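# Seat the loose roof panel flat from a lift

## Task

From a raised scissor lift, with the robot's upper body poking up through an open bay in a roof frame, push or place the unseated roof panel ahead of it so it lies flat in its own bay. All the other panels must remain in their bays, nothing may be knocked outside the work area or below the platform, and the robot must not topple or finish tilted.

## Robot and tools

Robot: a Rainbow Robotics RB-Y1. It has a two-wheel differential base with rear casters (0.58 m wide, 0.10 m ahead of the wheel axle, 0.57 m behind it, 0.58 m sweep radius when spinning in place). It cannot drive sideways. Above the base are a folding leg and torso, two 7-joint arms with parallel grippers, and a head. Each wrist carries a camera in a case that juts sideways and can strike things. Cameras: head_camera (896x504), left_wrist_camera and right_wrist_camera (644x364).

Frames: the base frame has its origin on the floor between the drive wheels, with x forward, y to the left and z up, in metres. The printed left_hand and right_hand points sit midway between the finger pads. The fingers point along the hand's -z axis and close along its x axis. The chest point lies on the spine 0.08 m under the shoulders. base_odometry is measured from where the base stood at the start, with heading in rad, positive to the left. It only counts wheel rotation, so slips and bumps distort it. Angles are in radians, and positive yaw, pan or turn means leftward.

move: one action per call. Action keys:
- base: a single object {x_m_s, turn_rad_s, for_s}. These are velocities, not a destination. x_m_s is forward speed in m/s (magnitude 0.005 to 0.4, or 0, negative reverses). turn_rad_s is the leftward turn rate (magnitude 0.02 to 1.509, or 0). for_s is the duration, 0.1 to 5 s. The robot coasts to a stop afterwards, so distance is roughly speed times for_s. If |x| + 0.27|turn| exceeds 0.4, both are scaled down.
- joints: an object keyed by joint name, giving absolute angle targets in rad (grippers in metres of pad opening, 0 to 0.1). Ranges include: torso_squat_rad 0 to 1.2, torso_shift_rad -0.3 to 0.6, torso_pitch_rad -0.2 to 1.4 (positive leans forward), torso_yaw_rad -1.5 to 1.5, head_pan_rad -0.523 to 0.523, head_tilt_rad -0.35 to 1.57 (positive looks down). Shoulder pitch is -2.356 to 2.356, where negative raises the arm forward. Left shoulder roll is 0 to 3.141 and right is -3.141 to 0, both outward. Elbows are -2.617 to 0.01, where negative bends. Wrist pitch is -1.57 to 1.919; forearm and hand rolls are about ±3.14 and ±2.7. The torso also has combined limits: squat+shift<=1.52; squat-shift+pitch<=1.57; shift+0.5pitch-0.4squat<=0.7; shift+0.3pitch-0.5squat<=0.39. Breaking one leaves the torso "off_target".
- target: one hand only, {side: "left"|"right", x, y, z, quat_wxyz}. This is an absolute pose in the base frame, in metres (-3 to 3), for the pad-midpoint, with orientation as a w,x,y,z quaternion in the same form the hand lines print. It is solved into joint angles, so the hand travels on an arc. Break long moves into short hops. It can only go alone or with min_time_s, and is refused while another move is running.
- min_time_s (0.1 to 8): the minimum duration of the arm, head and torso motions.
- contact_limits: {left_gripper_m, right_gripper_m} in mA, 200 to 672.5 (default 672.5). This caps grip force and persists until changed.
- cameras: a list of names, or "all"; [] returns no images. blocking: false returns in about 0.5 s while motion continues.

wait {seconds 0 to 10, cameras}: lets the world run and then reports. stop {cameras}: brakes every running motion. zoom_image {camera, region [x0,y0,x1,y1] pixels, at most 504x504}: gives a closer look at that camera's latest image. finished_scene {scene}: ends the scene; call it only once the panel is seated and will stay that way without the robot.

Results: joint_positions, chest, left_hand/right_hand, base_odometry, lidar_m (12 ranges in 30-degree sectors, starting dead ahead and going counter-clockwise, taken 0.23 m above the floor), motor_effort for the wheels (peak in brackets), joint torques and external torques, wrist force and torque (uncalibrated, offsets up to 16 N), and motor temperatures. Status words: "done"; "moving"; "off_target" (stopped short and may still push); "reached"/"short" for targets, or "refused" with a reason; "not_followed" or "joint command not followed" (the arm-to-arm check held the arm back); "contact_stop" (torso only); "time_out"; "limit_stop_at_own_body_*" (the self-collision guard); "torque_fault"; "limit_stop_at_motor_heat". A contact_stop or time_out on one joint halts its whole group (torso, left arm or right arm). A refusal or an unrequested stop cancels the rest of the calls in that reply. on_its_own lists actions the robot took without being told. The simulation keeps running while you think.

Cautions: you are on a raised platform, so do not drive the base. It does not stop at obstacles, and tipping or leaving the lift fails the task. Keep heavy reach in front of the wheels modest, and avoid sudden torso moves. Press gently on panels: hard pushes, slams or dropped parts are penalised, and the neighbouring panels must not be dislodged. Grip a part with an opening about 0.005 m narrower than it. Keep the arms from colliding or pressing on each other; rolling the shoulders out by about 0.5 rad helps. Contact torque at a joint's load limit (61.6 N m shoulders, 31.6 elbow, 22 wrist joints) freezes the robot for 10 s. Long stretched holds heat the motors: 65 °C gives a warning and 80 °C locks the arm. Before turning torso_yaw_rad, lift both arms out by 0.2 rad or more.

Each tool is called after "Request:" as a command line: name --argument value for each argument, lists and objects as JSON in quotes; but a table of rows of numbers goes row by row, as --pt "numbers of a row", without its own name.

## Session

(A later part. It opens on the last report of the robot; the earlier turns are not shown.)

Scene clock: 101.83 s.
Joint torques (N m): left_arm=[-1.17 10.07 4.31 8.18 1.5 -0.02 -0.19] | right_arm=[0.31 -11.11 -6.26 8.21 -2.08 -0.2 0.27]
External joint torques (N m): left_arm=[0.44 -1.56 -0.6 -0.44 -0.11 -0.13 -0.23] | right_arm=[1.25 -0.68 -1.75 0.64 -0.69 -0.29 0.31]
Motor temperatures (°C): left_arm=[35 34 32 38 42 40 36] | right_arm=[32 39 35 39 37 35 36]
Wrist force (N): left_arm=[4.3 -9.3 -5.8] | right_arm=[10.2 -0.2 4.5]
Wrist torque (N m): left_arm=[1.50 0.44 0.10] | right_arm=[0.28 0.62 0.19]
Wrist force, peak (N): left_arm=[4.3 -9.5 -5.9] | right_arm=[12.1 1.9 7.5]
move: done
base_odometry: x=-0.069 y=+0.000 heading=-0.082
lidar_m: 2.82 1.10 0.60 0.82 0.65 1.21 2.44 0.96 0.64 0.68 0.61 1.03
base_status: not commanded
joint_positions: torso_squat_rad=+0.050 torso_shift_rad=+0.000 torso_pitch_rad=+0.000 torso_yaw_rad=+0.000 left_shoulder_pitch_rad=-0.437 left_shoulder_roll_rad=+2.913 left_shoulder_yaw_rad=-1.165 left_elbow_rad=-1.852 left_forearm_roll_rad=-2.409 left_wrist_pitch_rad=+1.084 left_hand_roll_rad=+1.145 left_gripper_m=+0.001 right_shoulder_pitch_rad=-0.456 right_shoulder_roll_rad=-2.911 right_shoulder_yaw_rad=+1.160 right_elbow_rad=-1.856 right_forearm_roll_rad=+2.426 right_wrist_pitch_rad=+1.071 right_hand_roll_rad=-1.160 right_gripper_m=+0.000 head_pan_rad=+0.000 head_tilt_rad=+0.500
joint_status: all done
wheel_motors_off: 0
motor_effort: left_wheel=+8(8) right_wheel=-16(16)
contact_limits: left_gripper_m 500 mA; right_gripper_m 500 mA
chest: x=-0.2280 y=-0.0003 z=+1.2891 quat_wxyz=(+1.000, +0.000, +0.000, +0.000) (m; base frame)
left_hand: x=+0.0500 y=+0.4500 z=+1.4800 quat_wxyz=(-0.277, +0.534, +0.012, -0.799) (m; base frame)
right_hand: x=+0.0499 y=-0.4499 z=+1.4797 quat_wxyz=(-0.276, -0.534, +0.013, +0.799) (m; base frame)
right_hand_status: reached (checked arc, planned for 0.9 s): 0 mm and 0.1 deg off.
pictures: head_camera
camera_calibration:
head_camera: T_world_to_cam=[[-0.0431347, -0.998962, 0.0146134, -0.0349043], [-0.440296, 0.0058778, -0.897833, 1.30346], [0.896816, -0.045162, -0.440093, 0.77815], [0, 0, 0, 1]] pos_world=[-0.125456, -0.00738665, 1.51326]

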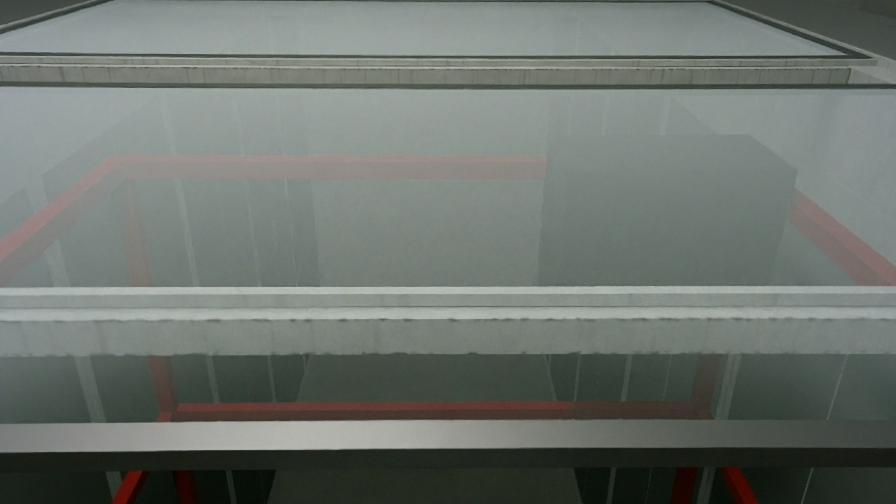

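Request:
move --target '{"side": "left", "x": 0.05, "y": 0.44, "z": 1.47, "quat_wxyz": [-0.5215, 0.2996, 0.0227, -0.7984]}' --cameras '[]'

Request:
move --target '{"side": "right", "x": 0.05, "y": -0.44, "z": 1.47, "quat_wxyz": [0.5215, 0.2996, -0.0227, -0.7984]}' --cameras '[]'

Request:
move --target '{"side": "left", "x": 0.06, "y": 0.42, "z": 1.44, "quat_wxyz": [0.7064, -0.0308, -0.0308, 0.7064]}' --cameras '[]'

Request:
move --target '{"side": "right", "x": 0.06, "y": -0.42, "z": 1.44, "quat_wxyz": [0.7064, 0.0308, -0.0308, -0.7064]}'

Scene clock: 103.17 s.
Joint torques (N m): left_arm=[-5.66 10.01 2.68 8.79 1.1 -0.55 -0.16] | right_arm=[0.14 -11.13 -6.23 8.03 -1.88 -0.01 0.31]
External joint torques (N m): left_arm=[0.22 -2.12 -0.05 -0.26 -0.06 -0.28 -0.18] | right_arm=[1.08 -0.7 -1.72 0.47 -0.49 -0.1 0.35]
Motor temperatures (°C): left_arm=[35 34 32 38 42 40 36] | right_arm=[32 39 35 39 37 35 36]
Wrist force (N): left_arm=[1.4 -8.9 -7.6] | right_arm=[10.1 -0.1 4.5]
Wrist torque (N m): left_arm=[1.44 0.26 0.14] | right_arm=[0.26 0.59 0.19]
Wrist force, peak (N): left_arm=[1.4 -9.4 -8.1] | right_arm=[10.3 -0.2 4.6]
move: done
base_odometry: x=-0.069 y=+0.000 heading=-0.082
lidar_m: 2.84 1.10 0.62 0.81 0.65 1.20 2.45 0.96 0.64 0.69 0.63 1.03
base_status: not commanded
joint_positions: torso_squat_rad=+0.050 torso_shift_rad=+0.000 torso_pitch_rad=+0.000 torso_yaw_rad=+0.000 left_shoulder_pitch_rad=-0.119 left_shoulder_roll_rad=+2.896 left_shoulder_yaw_rad=-0.873 left_elbow_rad=-1.469 left_forearm_roll_rad=-2.785 left_wrist_pitch_rad=+1.423 left_hand_roll_rad=+1.106 left_gripper_m=+0.001 right_shoulder_pitch_rad=-0.456 right_shoulder_roll_rad=-2.911 right_shoulder_yaw_rad=+1.160 right_elbow_rad=-1.856 right_forearm_roll_rad=+2.426 right_wrist_pitch_rad=+1.071 right_hand_roll_rad=-1.160 right_gripper_m=+0.000 head_pan_rad=+0.000 head_tilt_rad=+0.500
joint_status: all done
wheel_motors_off: 0
motor_effort: left_wheel=+7(9) right_wheel=-15(17)
contact_limits: left_gripper_m 500 mA; right_gripper_m 500 mA
chest: x=-0.2280 y=-0.0003 z=+1.2891 quat_wxyz=(+1.000, +0.000, +0.000, +0.000) (m; base frame)
left_hand: x=+0.0499 y=+0.4400 z=+1.4701 quat_wxyz=(-0.521, +0.300, +0.023, -0.799) (m; base frame)
left_hand_status: reached (checked arc, planned for 0.7 s): 0 mm and 0.1 deg off.
right_hand: x=+0.0499 y=-0.4500 z=+1.4797 quat_wxyz=(-0.276, -0.534, +0.013, +0.799) (m; base frame)
pictures: none
No camera images: "cameras" was empty.

Scene clock: 104.27 s.
Joint torques (N m): left_arm=[-5.87 10.38 2.68 8.87 1 -0.41 -0.07] | right_arm=[-4.14 -10.71 -3.44 8.57 -1.37 -0.47 -0.04]
External joint torques (N m): left_arm=[0 -1.75 -0.06 -0.18 -0.17 -0.14 -0.09] | right_arm=[0.8 0.44 -0.88 0.59 -0.53 -0.25 -0.02]
Motor temperatures (°C): left_arm=[35 34 32 39 42 40 36] | right_arm=[32 39 35 39 37 35 36]
Wrist force (N): left_arm=[1.9 -9.2 -7.8] | right_arm=[7.6 -0.3 2.4]
Wrist torque (N m): left_arm=[1.51 0.32 0.14] | right_arm=[0.28 0.45 0.17]
Wrist force, peak (N): left_arm=[1.5 -9.4 -8.1] | right_arm=[10.2 -0.1 4.8]
move: done
base_odometry: x=-0.069 y=+0.000 heading=-0.082
lidar_m: 2.81 1.12 0.61 0.82 0.65 1.21 2.46 0.97 0.64 0.69 0.62 1.03
base_status: not commanded
joint_positions: torso_squat_rad=+0.050 torso_shift_rad=+0.000 torso_pitch_rad=+0.000 torso_yaw_rad=+0.000 left_shoulder_pitch_rad=-0.119 left_shoulder_roll_rad=+2.896 left_shoulder_yaw_rad=-0.873 left_elbow_rad=-1.469 left_forearm_roll_rad=-2.785 left_wrist_pitch_rad=+1.423 left_hand_roll_rad=+1.106 left_gripper_m=+0.001 right_shoulder_pitch_rad=-0.133 right_shoulder_roll_rad=-2.890 right_shoulder_yaw_rad=+0.864 right_elbow_rad=-1.471 right_forearm_roll_rad=+2.801 right_wrist_pitch_rad=+1.418 right_hand_roll_rad=-1.121 right_gripper_m=+0.000 head_pan_rad=+0.000 head_tilt_rad=+0.500
joint_status: all done
wheel_motors_off: 0
motor_effort: left_wheel=+7(8) right_wheel=-14(17)
contact_limits: left_gripper_m 500 mA; right_gripper_m 500 mA
chest: x=-0.2280 y=-0.0003 z=+1.2891 quat_wxyz=(+1.000, +0.000, +0.000, +0.000) (m; base frame)
left_hand: x=+0.0499 y=+0.4400 z=+1.4700 quat_wxyz=(-0.521, +0.300, +0.023, -0.799) (m; base frame)
right_hand: x=+0.0499 y=-0.4400 z=+1.4699 quat_wxyz=(-0.521, -0.300, +0.023, +0.799) (m; base frame)
right_hand_status: reached (checked arc, planned for 0.7 s): 0 mm and 0.1 deg off.
pictures: none
No camera images: "cameras" was empty.

Scene clock: 105.70 s.
Joint torques (N m): left_arm=[-10.9 5.75 -0.16 9.03 0 -0.28 0.04] | right_arm=[-4.02 -10.81 -3.85 8.6 -1.17 -0.48 0.12]
External joint torques (N m): left_arm=[-0.19 -1.57 -0.01 -0.14 -0.15 -0.06 0.04] | right_arm=[0.92 0.34 -1.3 0.62 -0.32 -0.26 0.14]
Motor temperatures (°C): left_arm=[35 34 32 39 42 40 36] | right_arm=[32 39 35 39 37 35 36]
Wrist force (N): left_arm=[-1.3 -10.7 -9.1] | right_arm=[7.6 -0.1 2.1]
Wrist torque (N m): left_arm=[1.57 0.12 0.15] | right_arm=[0.27 0.44 0.17]
Wrist force, peak (N): left_arm=[-1.2 -10.7 -9.5] | right_arm=[7.9 -0.3 2.2]
move: done
base_odometry: x=-0.069 y=+0.000 heading=-0.082
lidar_m: 2.82 1.11 0.60 0.82 0.66 1.21 2.45 0.97 0.63 0.68 0.63 1.02
base_status: not commanded
joint_positions: torso_squat_rad=+0.050 torso_shift_rad=+0.000 torso_pitch_rad=+0.000 torso_yaw_rad=+0.000 left_shoulder_pitch_rad=+0.163 left_shoulder_roll_rad=+3.054 left_shoulder_yaw_rad=-0.601 left_elbow_rad=-1.385 left_forearm_roll_rad=-3.063 left_wrist_pitch_rad=+1.510 left_hand_roll_rad=+0.912 left_gripper_m=+0.001 right_shoulder_pitch_rad=-0.133 right_shoulder_roll_rad=-2.890 right_shoulder_yaw_rad=+0.864 right_elbow_rad=-1.471 right_forearm_roll_rad=+2.801 right_wrist_pitch_rad=+1.418 right_hand_roll_rad=-1.121 right_gripper_m=+0.000 head_pan_rad=+0.000 head_tilt_rad=+0.500
joint_status: all done
wheel_motors_off: 0
motor_effort: left_wheel=+8(8) right_wheel=-15(17)
contact_limits: left_gripper_m 500 mA; right_gripper_m 500 mA
chest: x=-0.2279 y=-0.0003 z=+1.2891 quat_wxyz=(+1.000, +0.000, +0.000, +0.000) (m; base frame)
left_hand: x=+0.0606 y=+0.4197 z=+1.4404 quat_wxyz=(-0.705, +0.034, +0.033, -0.708) (m; base frame)
left_hand_status: reached (checked arc, planned for 0.6 s): 1 mm and 0.5 deg off.
right_hand: x=+0.0499 y=-0.4400 z=+1.4699 quat_wxyz=(-0.521, -0.300, +0.023, +0.799) (m; base frame)
pictures: none
No camera images: "cameras" was empty.

Scene clock: 107.13 s.
Joint torques (N m): left_arm=[-11.15 6.07 -0.59 9.03 0.02 -0.24 0.12] | right_arm=[-8.87 -6.88 -0.09 8.93 -0.36 -0.16 -0.08]
External joint torques (N m): left_arm=[-0.44 -1.26 -0.44 -0.14 -0.13 -0.02 0.13] | right_arm=[0.6 -0.04 -0.12 0.83 -0.47 -0.02 -0.09]
Motor temperatures (°C): left_arm=[35 34 32 39 42 40 36] | right_arm=[32 39 35 39 37 35 36]
Wrist force (N): left_arm=[-1.1 -11.0 -9.0] | right_arm=[4.7 1.1 1.0]
Wrist torque (N m): left_arm=[1.59 0.15 0.13] | right_arm=[0.21 0.28 0.15]
Wrist force, peak (N): left_arm=[-1.1 -11.0 -9.0] | right_arm=[7.7 -0.5 2.4]
move: done
base_odometry: x=-0.069 y=+0.000 heading=-0.082
lidar_m: 2.83 1.11 0.60 0.82 0.65 1.20 2.44 0.97 0.63 0.69 0.61 1.02
base_status: not commanded
joint_positions: torso_squat_rad=+0.050 torso_shift_rad=+0.000 torso_pitch_rad=+0.000 torso_yaw_rad=+0.000 left_shoulder_pitch_rad=+0.163 left_shoulder_roll_rad=+3.054 left_shoulder_yaw_rad=-0.601 left_elbow_rad=-1.385 left_forearm_roll_rad=-3.063 left_wrist_pitch_rad=+1.510 left_hand_roll_rad=+0.912 left_gripper_m=+0.001 right_shoulder_pitch_rad=+0.154 right_shoulder_roll_rad=-3.046 right_shoulder_yaw_rad=+0.588 right_elbow_rad=-1.387 right_forearm_roll_rad=+3.079 right_wrist_pitch_rad=+1.509 right_hand_roll_rad=-0.927 right_gripper_m=+0.000 head_pan_rad=+0.000 head_tilt_rad=+0.500
joint_status: all done
wheel_motors_off: 0
motor_effort: left_wheel=+7(9) right_wheel=-15(18)
contact_limits: left_gripper_m 500 mA; right_gripper_m 500 mA
chest: x=-0.2279 y=-0.0003 z=+1.2891 quat_wxyz=(+1.000, +0.000, +0.000, +0.000) (m; base frame)
left_hand: x=+0.0606 y=+0.4198 z=+1.4403 quat_wxyz=(-0.705, +0.034, +0.033, -0.708) (m; base frame)
right_hand: x=+0.0605 y=-0.4197 z=+1.4403 quat_wxyz=(-0.705, -0.034, +0.033, +0.708) (m; base frame)
right_hand_status: reached (checked arc, planned for 0.6 s): 1 mm and 0.5 deg off.
pictures: head_camera, left_wrist_camera, right_wrist_camera
camera_calibration:
head_camera: T_world_to_cam=[[-0.0430867, -0.998963, 0.0147063, -0.0350391], [-0.440381, 0.00577733, -0.897792, 1.30338], [0.896776, -0.0451593, -0.440173, 0.778267], [0, 0, 0, 1]] pos_world=[-0.125456, -0.00738678, 1.51326]
left_wrist_camera: T_world_to_cam=[[-0.00636318, 0.999713, 0.0230802, -0.454595], [0.829244, -0.00762357, 0.558834, -0.824351], [0.55885, 0.0226951, -0.828958, 1.22603], [0, 0, 0, 1]] pos_world=[-0.00447021, 0.420355, 1.48749]
right_wrist_camera: T_world_to_cam=[[0.000252446, 0.9998, -0.0199793, 0.451284], [0.849958, 0.0103116, 0.52675, -0.772799], [0.526851, -0.0171146, -0.849785, 1.26037], [0, 0, 0, 1]] pos_world=[-0.00729329, -0.421655, 1.48713]

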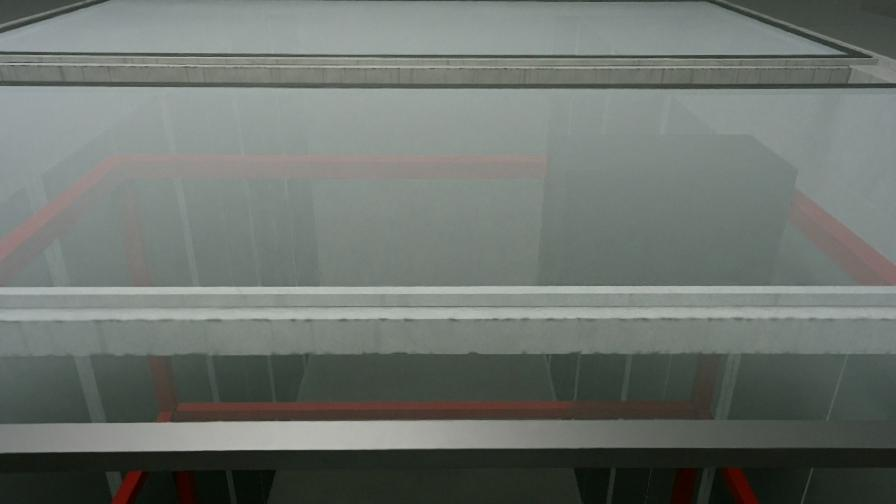

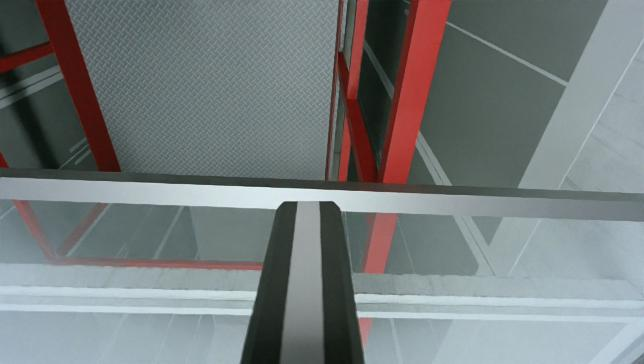

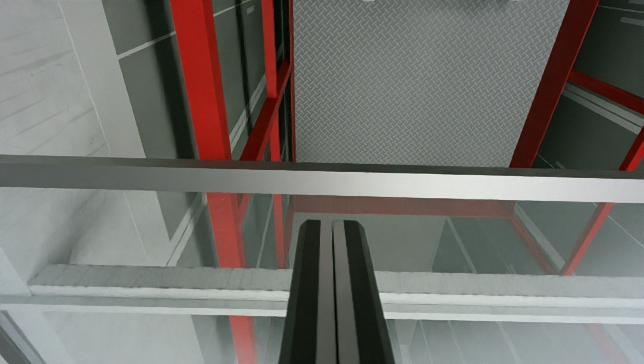

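Request:
zoom_image --camera "head_camera" --region '[0, 260, 200, 500]'

Request:
zoom_image --camera "head_camera" --region '[696, 260, 896, 500]'

Scaled by 2.100 from the camera's 896x504 image, which has a finer 1280x720 frame.

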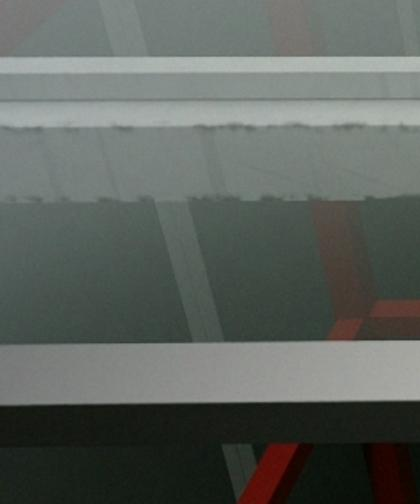

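Scaled by 2.100 from the camera's 896x504 image, which has a finer 1280x720 frame.

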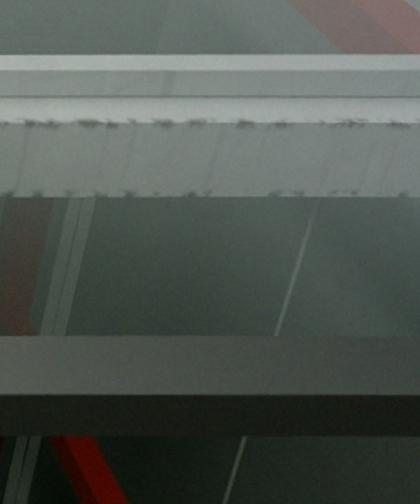

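Request:
zoom_image --camera "left_wrist_camera" --region '[0, 150, 322, 364]'

Request:
zoom_image --camera "left_wrist_camera" --region '[322, 150, 644, 364]'

Request:
zoom_image --camera "right_wrist_camera" --region '[0, 150, 322, 364]'

Request:
zoom_image --camera "right_wrist_camera" --region '[322, 150, 644, 364]'

Scaled by 1.565 from the camera's 644x364 image, which has a finer 1265x715 frame.

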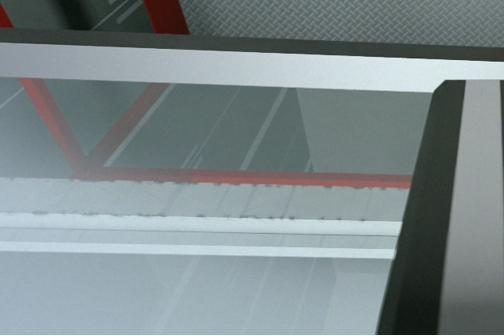

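Scaled by 1.565 from the camera's 644x364 image, which has a finer 1265x715 frame.

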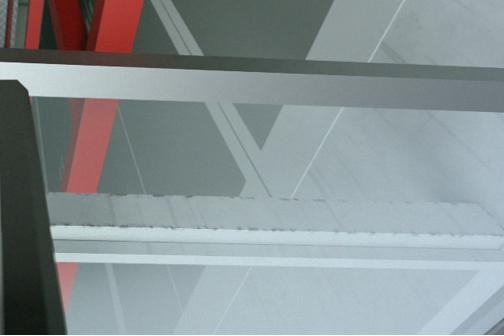

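Scaled by 1.565 from the camera's 644x364 image, which has a finer 1265x715 frame.

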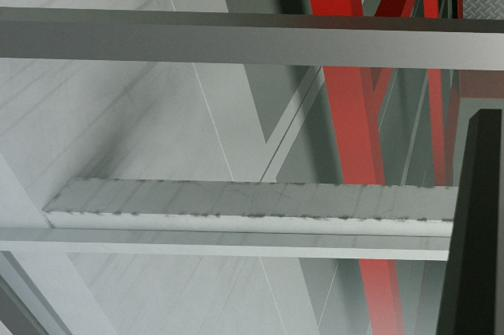

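Scaled by 1.565 from the camera's 644x364 image, which has a finer 1265x715 frame.

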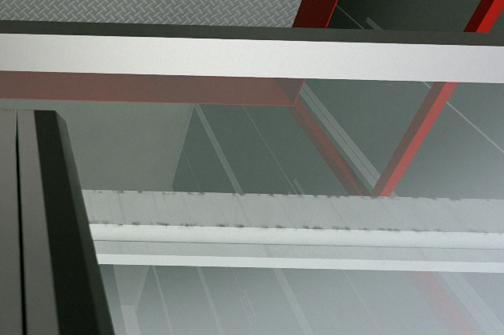

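Request:
move --base '{"turn_rad_s": -0.04, "for_s": 0.6}' --cameras '["head_camera", "left_wrist_camera", "right_wrist_camera"]'

Scene clock: 111.17 s.
Joint torques (N m): left_arm=[-10.56 6.24 -0.37 8.95 0.13 -0.3 0] | right_arm=[-9.16 -6.61 -0.29 8.84 -0.23 -0.25 -0.03]
External joint torques (N m): left_arm=[0.15 -1.08 -0.23 -0.22 -0.02 -0.09 0] | right_arm=[0.31 0.24 -0.31 0.73 -0.34 -0.1 -0.03]
Motor temperatures (°C): left_arm=[35 34 32 39 42 40 36] | right_arm=[32 39 35 39 37 35 36]
Wrist force (N): left_arm=[-0.9 -10.6 -8.6] | right_arm=[4.7 1.3 1.0]
Wrist torque (N m): left_arm=[1.55 0.18 0.13] | right_arm=[0.19 0.28 0.14]
Wrist force, peak (N): left_arm=[-1.2 -11.2 -8.9] | right_arm=[4.9 1.3 1.1]
move: done
base_odometry: x=-0.069 y=+0.000 heading=-0.105
lidar_m: 2.85 1.13 0.61 0.82 0.65 1.17 2.68 1.00 0.64 0.69 0.61 1.01
base_status: done (sent for 0.6 of 0.6 s)
joint_positions: torso_squat_rad=+0.050 torso_shift_rad=+0.000 torso_pitch_rad=+0.000 torso_yaw_rad=+0.000 left_shoulder_pitch_rad=+0.163 left_shoulder_roll_rad=+3.054 left_shoulder_yaw_rad=-0.601 left_elbow_rad=-1.385 left_forearm_roll_rad=-3.063 left_wrist_pitch_rad=+1.510 left_hand_roll_rad=+0.912 left_gripper_m=+0.001 right_shoulder_pitch_rad=+0.154 right_shoulder_roll_rad=-3.046 right_shoulder_yaw_rad=+0.588 right_elbow_rad=-1.387 right_forearm_roll_rad=+3.079 right_wrist_pitch_rad=+1.509 right_hand_roll_rad=-0.927 right_gripper_m=+0.000 head_pan_rad=+0.000 head_tilt_rad=+0.500
joint_status: not commanded
wheel_motors_off: 0
motor_effort: left_wheel=+0(32) right_wheel=-9(30)
contact_limits: left_gripper_m 500 mA; right_gripper_m 500 mA
chest: x=-0.2279 y=-0.0003 z=+1.2891 quat_wxyz=(+1.000, +0.000, +0.000, +0.000) (m; base frame)
left_hand: x=+0.0606 y=+0.4198 z=+1.4404 quat_wxyz=(-0.705, +0.034, +0.033, -0.708) (m; base frame)
right_hand: x=+0.0605 y=-0.4197 z=+1.4403 quat_wxyz=(-0.705, -0.034, +0.033, +0.708) (m; base frame)
pictures: head_camera, left_wrist_camera, right_wrist_camera
camera_calibration:
head_camera: T_world_to_cam=[[-0.0430867, -0.998963, 0.0147063, -0.0350391], [-0.440381, 0.00577733, -0.897792, 1.30338], [0.896776, -0.0451593, -0.440173, 0.778267], [0, 0, 0, 1]] pos_world=[-0.125456, -0.00738678, 1.51326]
left_wrist_camera: T_world_to_cam=[[-0.00636318, 0.999713, 0.0230802, -0.454595], [0.829244, -0.00762357, 0.558834, -0.824351], [0.55885, 0.0226951, -0.828958, 1.22603], [0, 0, 0, 1]] pos_world=[-0.00447021, 0.420355, 1.48749]
right_wrist_camera: T_world_to_cam=[[0.000252446, 0.9998, -0.0199793, 0.451284], [0.849958, 0.0103116, 0.52675, -0.772799], [0.526851, -0.0171146, -0.849785, 1.26037], [0, 0, 0, 1]] pos_world=[-0.00729329, -0.421655, 1.48713]

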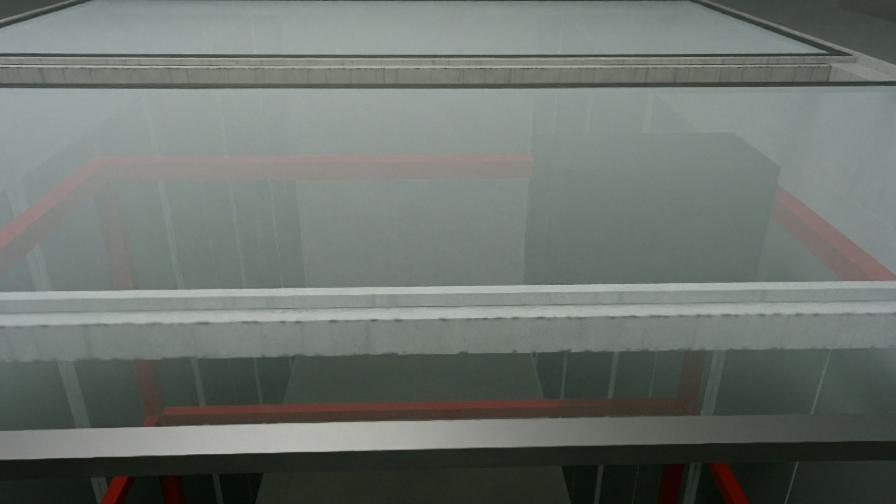

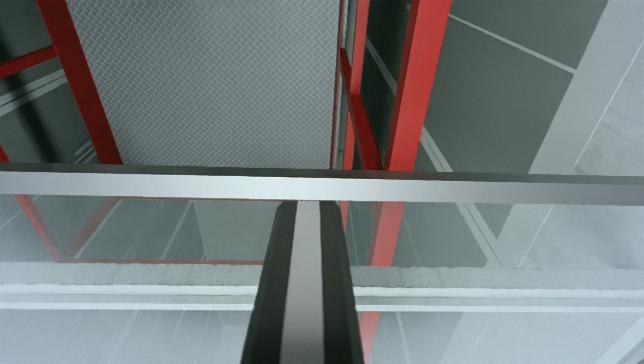

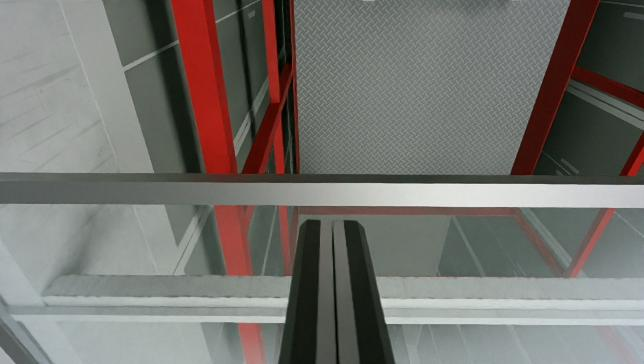

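Request:
move --target '{"side": "left", "x": 0.124, "y": 0.41, "z": 1.345, "quat_wxyz": [0.7064, -0.0308, -0.0308, 0.7064]}' --cameras '[]'

Request:
move --target '{"side": "right", "x": 0.115, "y": -0.41, "z": 1.345, "quat_wxyz": [0.7064, 0.0308, -0.0308, -0.7064]}'

Scene clock: 112.73 s.
Joint torques (N m): left_arm=[-15.56 4.51 -0.62 8.81 0.1 0 -0.26] | right_arm=[-9.11 -6.81 -0.32 8.65 -0.17 -0.09 -0.04]
External joint torques (N m): left_arm=[-0.99 -0.76 0.3 -0.36 -0.02 0.2 -0.26] | right_arm=[0.36 0.04 -0.35 0.54 -0.28 0.06 -0.04]
Motor temperatures (°C): left_arm=[35 34 32 39 42 40 36] | right_arm=[32 39 35 39 37 35 36]
Wrist force (N): left_arm=[-1.2 -10.6 -8.7] | right_arm=[4.6 1.2 1.0]
Wrist torque (N m): left_arm=[1.54 0.17 0.16] | right_arm=[0.21 0.26 0.14]
Wrist force, peak (N): left_arm=[-1.3 -11.4 -9.6] | right_arm=[5.1 1.1 1.0]
move: done
base_odometry: x=-0.069 y=+0.000 heading=-0.105
lidar_m: 2.85 1.15 0.60 0.82 0.65 1.18 2.68 1.00 0.65 0.69 0.61 1.01
base_status: not commanded
joint_positions: torso_squat_rad=+0.050 torso_shift_rad=+0.000 torso_pitch_rad=+0.000 torso_yaw_rad=+0.000 left_shoulder_pitch_rad=+0.394 left_shoulder_roll_rad=+3.047 left_shoulder_yaw_rad=-0.436 left_elbow_rad=-1.486 left_forearm_roll_rad=-2.990 left_wrist_pitch_rad=+1.221 left_hand_roll_rad=+0.955 left_gripper_m=+0.001 right_shoulder_pitch_rad=+0.154 right_shoulder_roll_rad=-3.046 right_shoulder_yaw_rad=+0.588 right_elbow_rad=-1.387 right_forearm_roll_rad=+3.079 right_wrist_pitch_rad=+1.509 right_hand_roll_rad=-0.927 right_gripper_m=+0.000 head_pan_rad=+0.000 head_tilt_rad=+0.500
joint_status: all done
wheel_motors_off: 0
motor_effort: left_wheel=+2(2) right_wheel=-10(15)
contact_limits: left_gripper_m 500 mA; right_gripper_m 500 mA
chest: x=-0.2280 y=-0.0003 z=+1.2891 quat_wxyz=(+1.000, +0.000, +0.000, +0.000) (m; base frame)
left_hand: x=+0.1237 y=+0.4100 z=+1.3450 quat_wxyz=(-0.706, +0.031, +0.031, -0.706) (m; base frame)
left_hand_status: reached (checked arc, planned for 0.6 s): 0 mm and 0.0 deg off.
right_hand: x=+0.0604 y=-0.4197 z=+1.4403 quat_wxyz=(-0.705, -0.034, +0.033, +0.708) (m; base frame)
pictures: none
No camera images: "cameras" was empty.

Scene clock: 113.60 s.
Joint torques (N m): left_arm=[-15.4 4.42 -0.85 8.81 0.02 0.01 -0.07] | right_arm=[-13.14 -5.15 0.09 8.61 -0.09 0.26 0.08]
External joint torques (N m): left_arm=[-0.83 -0.84 0.07 -0.36 -0.11 0.22 -0.07] | right_arm=[-0.51 0.12 -0.57 0.51 -0.21 0.4 0.08]
Motor temperatures (°C): left_arm=[35 34 32 39 42 40 36] | right_arm=[32 39 35 39 37 35 36]
Wrist force (N): left_arm=[-1.4 -10.7 -8.9] | right_arm=[4.7 1.6 1.2]
Wrist torque (N m): left_arm=[1.57 0.10 0.14] | right_arm=[0.15 0.27 0.14]
Wrist force, peak (N): left_arm=[-1.6 -10.8 -9.0] | right_arm=[5.4 1.8 0.5]
move: done
base_odometry: x=-0.069 y=+0.000 heading=-0.105
lidar_m: 2.84 1.13 0.60 0.81 0.65 1.18 2.68 1.00 0.64 0.69 0.62 1.01
base_status: not commanded
joint_positions: torso_squat_rad=+0.050 torso_shift_rad=+0.000 torso_pitch_rad=+0.000 torso_yaw_rad=+0.000 left_shoulder_pitch_rad=+0.394 left_shoulder_roll_rad=+3.047 left_shoulder_yaw_rad=-0.436 left_elbow_rad=-1.486 left_forearm_roll_rad=-2.990 left_wrist_pitch_rad=+1.221 left_hand_roll_rad=+0.955 left_gripper_m=+0.001 right_shoulder_pitch_rad=+0.355 right_shoulder_roll_rad=-3.040 right_shoulder_yaw_rad=+0.443 right_elbow_rad=-1.529 right_forearm_roll_rad=+3.015 right_wrist_pitch_rad=+1.206 right_hand_roll_rad=-0.962 right_gripper_m=+0.000 head_pan_rad=+0.000 head_tilt_rad=+0.500
joint_status: all done
wheel_motors_off: 0
motor_effort: left_wheel=+3(3) right_wheel=-13(14)
contact_limits: left_gripper_m 500 mA; right_gripper_m 500 mA
chest: x=-0.2279 y=-0.0003 z=+1.2891 quat_wxyz=(+1.000, +0.000, +0.000, +0.000) (m; base frame)
left_hand: x=+0.1238 y=+0.4099 z=+1.3451 quat_wxyz=(-0.706, +0.031, +0.031, -0.706) (m; base frame)
right_hand: x=+0.1148 y=-0.4100 z=+1.3448 quat_wxyz=(-0.706, -0.031, +0.031, +0.706) (m; base frame)
right_hand_status: reached (checked arc, planned for 0.5 s): 0 mm and 0.0 deg off.
pictures: head_camera, left_wrist_camera, right_wrist_camera
camera_calibration:
head_camera: T_world_to_cam=[[-0.0430442, -0.998967, 0.0145682, -0.0348244], [-0.440377, 0.00588249, -0.897794, 1.30339], [0.89678, -0.0450603, -0.440175, 0.778271], [0, 0, 0, 1]] pos_world=[-0.125456, -0.0073865, 1.51325]
left_wrist_camera: T_world_to_cam=[[-0.00204335, 0.999673, 0.0255044, -0.445818], [0.832717, -0.0124207, 0.553559, -0.814944], [0.553695, 0.022369, -0.832419, 1.11736], [0, 0, 0, 1]] pos_world=[0.059033, 0.410556, 1.3926]
right_wrist_camera: T_world_to_cam=[[-0.00389329, 0.999749, -0.0220622, 0.44295], [0.853723, 0.0148113, 0.520517, -0.758985], [0.520713, -0.0168085, -0.853566, 1.15666], [0, 0, 0, 1]] pos_world=[0.0473967, -0.412156, 1.39213]

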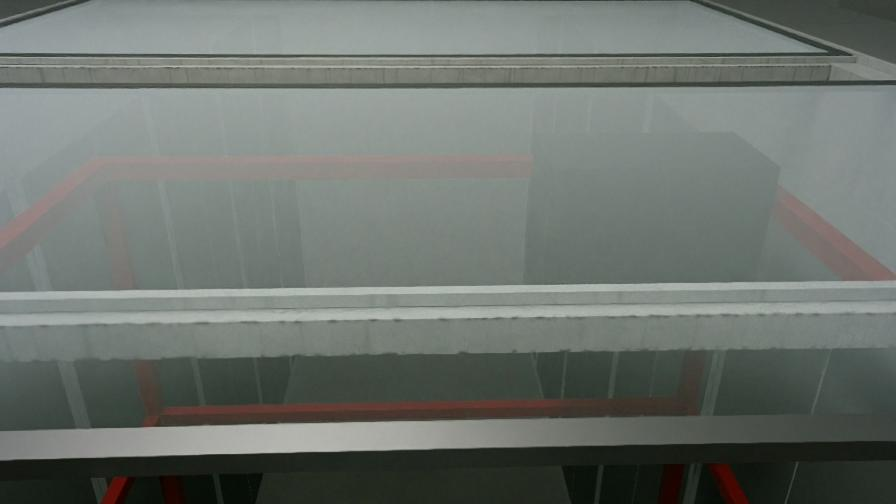

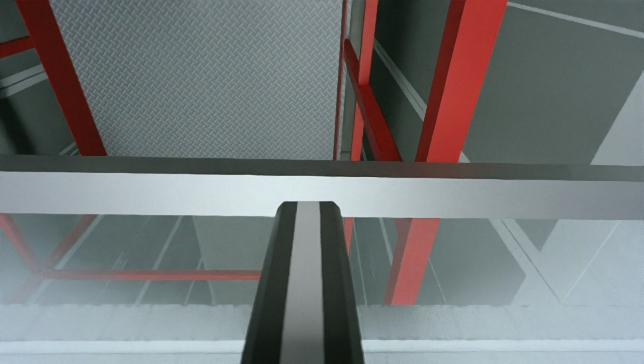

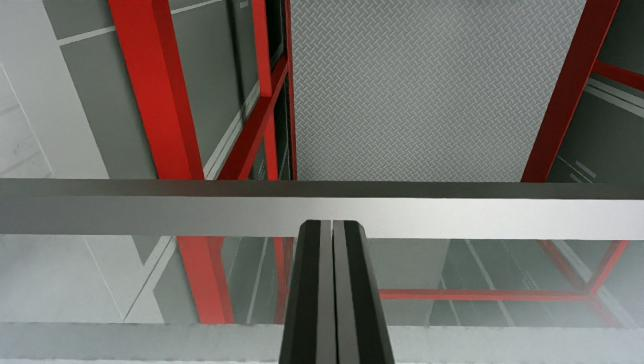

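Request:
move --target '{"side": "left", "x": 0.124, "y": 0.41, "z": 1.328, "quat_wxyz": [0.7064, -0.0308, -0.0308, 0.7064]}' --cameras '[]'

Request:
move --target '{"side": "right", "x": 0.115, "y": -0.41, "z": 1.328, "quat_wxyz": [0.7064, 0.0308, -0.0308, -0.7064]}' --cameras '[]'

Request:
move --target '{"side": "left", "x": 0.124, "y": 0.41, "z": 1.323, "quat_wxyz": [0.7064, -0.0308, -0.0308, 0.7064]}' --cameras '[]'

Request:
move --target '{"side": "right", "x": 0.115, "y": -0.41, "z": 1.323, "quat_wxyz": [0.7064, 0.0308, -0.0308, -0.7064]}' --cameras '[]'

Request:
move --target '{"side": "left", "x": 0.124, "y": 0.41, "z": 1.319, "quat_wxyz": [0.7064, -0.0308, -0.0308, 0.7064]}' --cameras '[]'

Request:
move --target '{"side": "right", "x": 0.115, "y": -0.41, "z": 1.319, "quat_wxyz": [0.7064, 0.0308, -0.0308, -0.7064]}' --cameras '["left_wrist_camera", "right_wrist_camera"]'

Scene clock: 114.87 s.
Joint torques (N m): left_arm=[-13.95 4.17 0.12 8.31 -0.09 -0.13 -0.1] | right_arm=[-12.89 -5.01 0.04 8.52 -0.01 0.06 0.29]
External joint torques (N m): left_arm=[0.71 -1.02 1.06 -0.77 -0.21 0.07 -0.1] | right_arm=[-0.25 0.25 -0.62 0.42 -0.13 0.2 0.29]
Motor temperatures (°C): left_arm=[35 34 32 39 42 40 36] | right_arm=[32 39 35 39 37 35 36]
Wrist force (N): left_arm=[-1.5 -10.6 -8.8] | right_arm=[4.8 1.4 1.3]
Wrist torque (N m): left_arm=[1.57 0.10 0.14] | right_arm=[0.18 0.28 0.14]
Wrist force, peak (N): left_arm=[-0.9 -10.9 -9.1] | right_arm=[5.0 1.3 1.2]
move: done
base_odometry: x=-0.069 y=+0.000 heading=-0.105
lidar_m: 2.85 1.13 0.60 0.82 0.65 1.18 2.68 0.99 0.64 0.68 0.62 0.99
base_status: not commanded
joint_positions: torso_squat_rad=+0.050 torso_shift_rad=+0.000 torso_pitch_rad=+0.000 torso_yaw_rad=+0.000 left_shoulder_pitch_rad=+0.407 left_shoulder_roll_rad=+3.045 left_shoulder_yaw_rad=-0.428 left_elbow_rad=-1.533 left_forearm_roll_rad=-2.985 left_wrist_pitch_rad=+1.166 left_hand_roll_rad=+0.948 left_gripper_m=+0.001 right_shoulder_pitch_rad=+0.355 right_shoulder_roll_rad=-3.040 right_shoulder_yaw_rad=+0.443 right_elbow_rad=-1.529 right_forearm_roll_rad=+3.015 right_wrist_pitch_rad=+1.206 right_hand_roll_rad=-0.962 right_gripper_m=+0.000 head_pan_rad=+0.000 head_tilt_rad=+0.500
joint_status: all done
wheel_motors_off: 0
motor_effort: left_wheel=+3(3) right_wheel=-13(15)
contact_limits: left_gripper_m 500 mA; right_gripper_m 500 mA
chest: x=-0.2280 y=-0.0003 z=+1.2891 quat_wxyz=(+1.000, +0.000, +0.000, +0.000) (m; base frame)
left_hand: x=+0.1233 y=+0.4099 z=+1.3287 quat_wxyz=(-0.706, +0.030, +0.030, -0.707) (m; base frame)
left_hand_status: reached (checked arc, planned for 0.2 s): 1 mm and 0.1 deg off.
right_hand: x=+0.1148 y=-0.4100 z=+1.3448 quat_wxyz=(-0.706, -0.031, +0.031, +0.707) (m; base frame)
pictures: none
No camera images: "cameras" was empty.

Scene clock: 115.50 s.
Joint torques (N m): left_arm=[-13.95 4.47 -0.45 8.29 -0.05 -0.18 -0.11] | right_arm=[-11.43 -5.2 -0.57 8.3 -0.07 -0.04 0.11]
External joint torques (N m): left_arm=[0.71 -0.71 0.5 -0.78 -0.17 0.03 -0.11] | right_arm=[1.29 0.01 -1.25 0.28 -0.2 0.09 0.11]
Motor temperatures (°C): left_arm=[35 34 32 39 42 40 36] | right_arm=[32 39 35 39 37 35 36]
Wrist force (N): left_arm=[-1.2 -10.6 -8.9] | right_arm=[4.8 1.3 1.0]
Wrist torque (N m): left_arm=[1.56 0.13 0.15] | right_arm=[0.17 0.28 0.15]
Wrist force, peak (N): left_arm=[-1.5 -10.9 -9.1] | right_arm=[4.9 1.2 2.0]
move: done
base_odometry: x=-0.069 y=+0.000 heading=-0.105
lidar_m: 2.86 1.13 0.61 0.82 0.65 1.18 2.66 0.98 0.64 0.69 0.61 1.00
base_status: not commanded
joint_positions: torso_squat_rad=+0.050 torso_shift_rad=+0.000 torso_pitch_rad=+0.000 torso_yaw_rad=+0.000 left_shoulder_pitch_rad=+0.407 left_shoulder_roll_rad=+3.045 left_shoulder_yaw_rad=-0.428 left_elbow_rad=-1.533 left_forearm_roll_rad=-2.985 left_wrist_pitch_rad=+1.166 left_hand_roll_rad=+0.948 left_gripper_m=+0.001 right_shoulder_pitch_rad=+0.368 right_shoulder_roll_rad=-3.037 right_shoulder_yaw_rad=+0.436 right_elbow_rad=-1.576 right_forearm_roll_rad=+3.012 right_wrist_pitch_rad=+1.150 right_hand_roll_rad=-0.956 right_gripper_m=+0.000 head_pan_rad=+0.000 head_tilt_rad=+0.500
joint_status: all done
wheel_motors_off: 0
motor_effort: left_wheel=+3(4) right_wheel=-14(16)
contact_limits: left_gripper_m 500 mA; right_gripper_m 500 mA
chest: x=-0.2280 y=-0.0003 z=+1.2891 quat_wxyz=(+1.000, +0.000, +0.000, +0.000) (m; base frame)
left_hand: x=+0.1233 y=+0.4099 z=+1.3287 quat_wxyz=(-0.706, +0.030, +0.030, -0.707) (m; base frame)
right_hand: x=+0.1142 y=-0.4098 z=+1.3285 quat_wxyz=(-0.706, -0.030, +0.030, +0.707) (m; base frame)
right_hand_status: reached (checked arc, planned for 0.3 s): 1 mm and 0.1 deg off.
pictures: none
No camera images: "cameras" was empty.

Scene clock: 116.07 s.
Joint torques (N m): left_arm=[-14.16 4.46 -0.5 8.27 -0.07 -0.14 -0.18] | right_arm=[-11.75 -5.03 -0.46 8.22 -0.06 0.05 0.01]
External joint torques (N m): left_arm=[0.56 -0.69 0.45 -0.77 -0.19 0.07 -0.18] | right_arm=[0.97 0.18 -1.14 0.2 -0.19 0.19 0.01]
Motor temperatures (°C): left_arm=[35 34 32 39 42 40 36] | right_arm=[32 39 35 39 37 35 36]
Wrist force (N): left_arm=[-1.1 -10.7 -9.0] | right_arm=[4.9 1.5 1.2]
Wrist torque (N m): left_arm=[1.57 0.15 0.13] | right_arm=[0.16 0.28 0.14]
Wrist force, peak (N): left_arm=[-0.5 -10.7 -9.5] | right_arm=[5.1 1.2 1.1]
move: done
base_odometry: x=-0.069 y=+0.000 heading=-0.105
lidar_m: 2.87 1.13 0.60 0.82 0.65 1.19 2.67 0.98 0.64 0.69 0.62 0.99
base_status: not commanded
joint_positions: torso_squat_rad=+0.050 torso_shift_rad=+0.000 torso_pitch_rad=+0.000 torso_yaw_rad=+0.000 left_shoulder_pitch_rad=+0.413 left_shoulder_roll_rad=+3.043 left_shoulder_yaw_rad=-0.424 left_elbow_rad=-1.546 left_forearm_roll_rad=-2.983 left_wrist_pitch_rad=+1.145 left_hand_roll_rad=+0.946 left_gripper_m=+0.001 right_shoulder_pitch_rad=+0.368 right_shoulder_roll_rad=-3.037 right_shoulder_yaw_rad=+0.436 right_elbow_rad=-1.576 right_forearm_roll_rad=+3.012 right_wrist_pitch_rad=+1.150 right_hand_roll_rad=-0.956 right_gripper_m=+0.000 head_pan_rad=+0.000 head_tilt_rad=+0.500
joint_status: all done
wheel_motors_off: 0
motor_effort: left_wheel=+3(4) right_wheel=-11(15)
contact_limits: left_gripper_m 500 mA; right_gripper_m 500 mA
chest: x=-0.2280 y=-0.0003 z=+1.2891 quat_wxyz=(+1.000, +0.000, +0.000, +0.000) (m; base frame)
left_hand: x=+0.1240 y=+0.4100 z=+1.3232 quat_wxyz=(-0.706, +0.031, +0.031, -0.706) (m; base frame)
left_hand_status: reached (checked arc, planned for 0.1 s): 0 mm and 0.0 deg off.
right_hand: x=+0.1142 y=-0.4098 z=+1.3285 quat_wxyz=(-0.706, -0.030, +0.030, +0.707) (m; base frame)
pictures: none
No camera images: "cameras" was empty.

Scene clock: 116.63 s.
Joint torques (N m): left_arm=[-14.01 4.53 -0.55 8.35 -0.13 -0.18 -0.13] | right_arm=[-12.16 -4.99 -0.44 8.06 -0.03 -0.17 0.11]
External joint torques (N m): left_arm=[0.71 -0.62 0.4 -0.7 -0.26 0.03 -0.13] | right_arm=[0.62 0.19 -1.12 0.07 -0.15 -0.03 0.11]
Motor temperatures (°C): left_arm=[35 34 32 39 42 40 36] | right_arm=[32 39 35 39 37 35 36]
Wrist force (N): left_arm=[-1.4 -10.9 -8.7] | right_arm=[4.7 1.3 1.2]
Wrist torque (N m): left_arm=[1.59 0.10 0.13] | right_arm=[0.18 0.26 0.14]
Wrist force, peak (N): left_arm=[-1.1 -10.9 -9.2] | right_arm=[5.3 1.8 1.6]
move: done
base_odometry: x=-0.069 y=+0.000 heading=-0.105
lidar_m: 2.84 1.15 0.60 0.82 0.66 1.18 2.68 0.98 0.65 0.69 0.61 1.00
base_status: not commanded
joint_positions: torso_squat_rad=+0.050 torso_shift_rad=+0.000 torso_pitch_rad=+0.000 torso_yaw_rad=+0.000 left_shoulder_pitch_rad=+0.413 left_shoulder_roll_rad=+3.043 left_shoulder_yaw_rad=-0.424 left_elbow_rad=-1.546 left_forearm_roll_rad=-2.983 left_wrist_pitch_rad=+1.145 left_hand_roll_rad=+0.946 left_gripper_m=+0.001 right_shoulder_pitch_rad=+0.374 right_shoulder_roll_rad=-3.035 right_shoulder_yaw_rad=+0.432 right_elbow_rad=-1.590 right_forearm_roll_rad=+3.010 right_wrist_pitch_rad=+1.129 right_hand_roll_rad=-0.954 right_gripper_m=+0.000 head_pan_rad=+0.000 head_tilt_rad=+0.500
joint_status: all done
wheel_motors_off: 0
motor_effort: left_wheel=+3(4) right_wheel=-10(14)
contact_limits: left_gripper_m 500 mA; right_gripper_m 500 mA
chest: x=-0.2280 y=-0.0003 z=+1.2891 quat_wxyz=(+1.000, +0.000, +0.000, +0.000) (m; base frame)
left_hand: x=+0.1240 y=+0.4100 z=+1.3232 quat_wxyz=(-0.706, +0.031, +0.031, -0.706) (m; base frame)
right_hand: x=+0.1149 y=-0.4100 z=+1.3230 quat_wxyz=(-0.706, -0.031, +0.031, +0.707) (m; base frame)
right_hand_status: reached (checked arc, planned for 0.1 s): 0 mm and 0.0 deg off.
pictures: none
No camera images: "cameras" was empty.

Scene clock: 117.17 s.
Joint torques (N m): left_arm=[-14.66 4.37 -0.42 8.25 0.01 -0.31 -0.18] | right_arm=[-11.85 -4.78 -0.37 8.23 0.13 -0.36 0.19]
External joint torques (N m): left_arm=[0.09 -0.76 0.53 -0.77 -0.12 -0.1 -0.18] | right_arm=[0.93 0.4 -1.05 0.24 0.01 -0.22 0.19]
Motor temperatures (°C): left_arm=[35 34 32 39 42 40 36] | right_arm=[32 39 35 39 37 35 36]
Wrist force (N): left_arm=[-1.4 -10.6 -8.8] | right_arm=[4.6 1.4 1.0]
Wrist torque (N m): left_arm=[1.57 0.11 0.17] | right_arm=[0.19 0.26 0.14]
Wrist force, peak (N): left_arm=[-1.0 -10.8 -9.3] | right_arm=[5.1 1.4 1.0]
move: done
base_odometry: x=-0.069 y=+0.000 heading=-0.105
lidar_m: 2.84 1.14 0.60 0.82 0.65 1.17 2.69 0.99 0.64 0.69 0.61 1.01
base_status: not commanded
joint_positions: torso_squat_rad=+0.050 torso_shift_rad=+0.000 torso_pitch_rad=+0.000 torso_yaw_rad=+0.000 left_shoulder_pitch_rad=+0.417 left_shoulder_roll_rad=+3.042 left_shoulder_yaw_rad=-0.422 left_elbow_rad=-1.556 left_forearm_roll_rad=-2.982 left_wrist_pitch_rad=+1.131 left_hand_roll_rad=+0.944 left_gripper_m=+0.001 right_shoulder_pitch_rad=+0.374 right_shoulder_roll_rad=-3.035 right_shoulder_yaw_rad=+0.432 right_elbow_rad=-1.590 right_forearm_roll_rad=+3.010 right_wrist_pitch_rad=+1.129 right_hand_roll_rad=-0.954 right_gripper_m=+0.000 head_pan_rad=+0.000 head_tilt_rad=+0.500
joint_status: all done
wheel_motors_off: 0
motor_effort: left_wheel=+2(4) right_wheel=-11(15)
contact_limits: left_gripper_m 500 mA; right_gripper_m 500 mA
chest: x=-0.2280 y=-0.0003 z=+1.2891 quat_wxyz=(+1.000, +0.000, +0.000, +0.000) (m; base frame)
left_hand: x=+0.1240 y=+0.4100 z=+1.3192 quat_wxyz=(-0.706, +0.031, +0.031, -0.706) (m; base frame)
left_hand_status: reached (checked arc, planned for 0.1 s): 0 mm and 0.0 deg off.
right_hand: x=+0.1148 y=-0.4100 z=+1.3230 quat_wxyz=(-0.706, -0.031, +0.031, +0.707) (m; base frame)
pictures: none
No camera images: "cameras" was empty.

Scene clock: 117.70 s.
Joint torques (N m): left_arm=[-14.2 4.47 -0.54 8.2 0.07 -0.25 -0.15] | right_arm=[-11.68 -4.47 -0.22 8.21 -0.06 -0.24 0.23]
External joint torques (N m): left_arm=[0.55 -0.65 0.42 -0.82 -0.05 -0.04 -0.15] | right_arm=[1.12 0.7 -0.91 0.25 -0.18 -0.1 0.23]
Motor temperatures (°C): left_arm=[35 34 32 39 42 40 36] | right_arm=[32 39 35 39 37 35 36]
Wrist force (N): left_arm=[-1.3 -10.6 -9.1] | right_arm=[4.5 1.5 1.1]
Wrist torque (N m): left_arm=[1.56 0.11 0.15] | right_arm=[0.15 0.24 0.14]
Wrist force, peak (N): left_arm=[-1.3 -10.8 -8.9] | right_arm=[5.3 1.0 1.8]
move: done
base_odometry: x=-0.069 y=+0.000 heading=-0.105
lidar_m: 2.85 1.13 0.60 0.82 0.65 1.19 2.69 1.00 0.63 0.69 0.62 1.00
base_status: not commanded
joint_positions: torso_squat_rad=+0.050 torso_shift_rad=+0.000 torso_pitch_rad=+0.000 torso_yaw_rad=+0.000 left_shoulder_pitch_rad=+0.417 left_shoulder_roll_rad=+3.042 left_shoulder_yaw_rad=-0.422 left_elbow_rad=-1.556 left_forearm_roll_rad=-2.982 left_wrist_pitch_rad=+1.131 left_hand_roll_rad=+0.944 left_gripper_m=+0.001 right_shoulder_pitch_rad=+0.378 right_shoulder_roll_rad=-3.034 right_shoulder_yaw_rad=+0.430 right_elbow_rad=-1.600 right_forearm_roll_rad=+3.009 right_wrist_pitch_rad=+1.115 right_hand_roll_rad=-0.953 right_gripper_m=+0.000 head_pan_rad=+0.000 head_tilt_rad=+0.500
joint_status: all done
wheel_motors_off: 0
motor_effort: left_wheel=+3(4) right_wheel=-13(14)
contact_limits: left_gripper_m 500 mA; right_gripper_m 500 mA
chest: x=-0.2280 y=-0.0003 z=+1.2891 quat_wxyz=(+1.000, +0.000, +0.000, +0.000) (m; base frame)
left_hand: x=+0.1240 y=+0.4100 z=+1.3192 quat_wxyz=(-0.706, +0.031, +0.031, -0.706) (m; base frame)
right_hand: x=+0.1149 y=-0.4100 z=+1.3190 quat_wxyz=(-0.706, -0.031, +0.031, +0.707) (m; base frame)
right_hand_status: reached (checked arc, planned for 0.1 s): 0 mm and 0.0 deg off.
pictures: left_wrist_camera, right_wrist_camera
camera_calibration:
left_wrist_camera: T_world_to_cam=[[-0.00202874, 0.999673, 0.0255058, -0.445363], [0.832993, -0.0124225, 0.553143, -0.800358], [0.553279, 0.0223684, -0.832696, 1.09611], [0, 0, 0, 1]] pos_world=[0.0593336, 0.410756, 1.3668]
right_wrist_camera: T_world_to_cam=[[-0.00387872, 0.999744, -0.0222849, 0.442586], [0.853795, 0.0149124, 0.520396, -0.745491], [0.520595, -0.0170082, -0.853634, 1.13469], [0, 0, 0, 1]] pos_world=[0.0474965, -0.412056, 1.36643]

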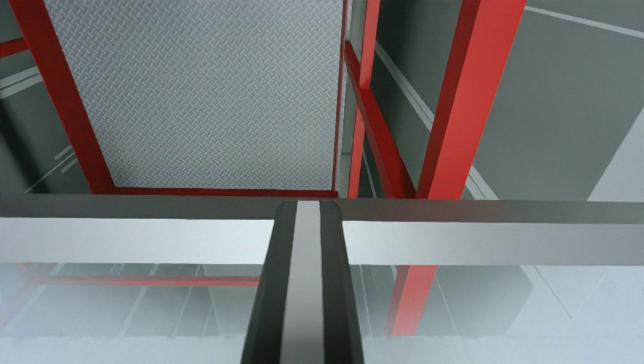

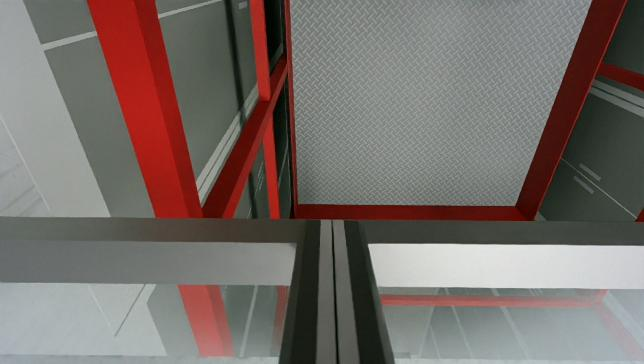

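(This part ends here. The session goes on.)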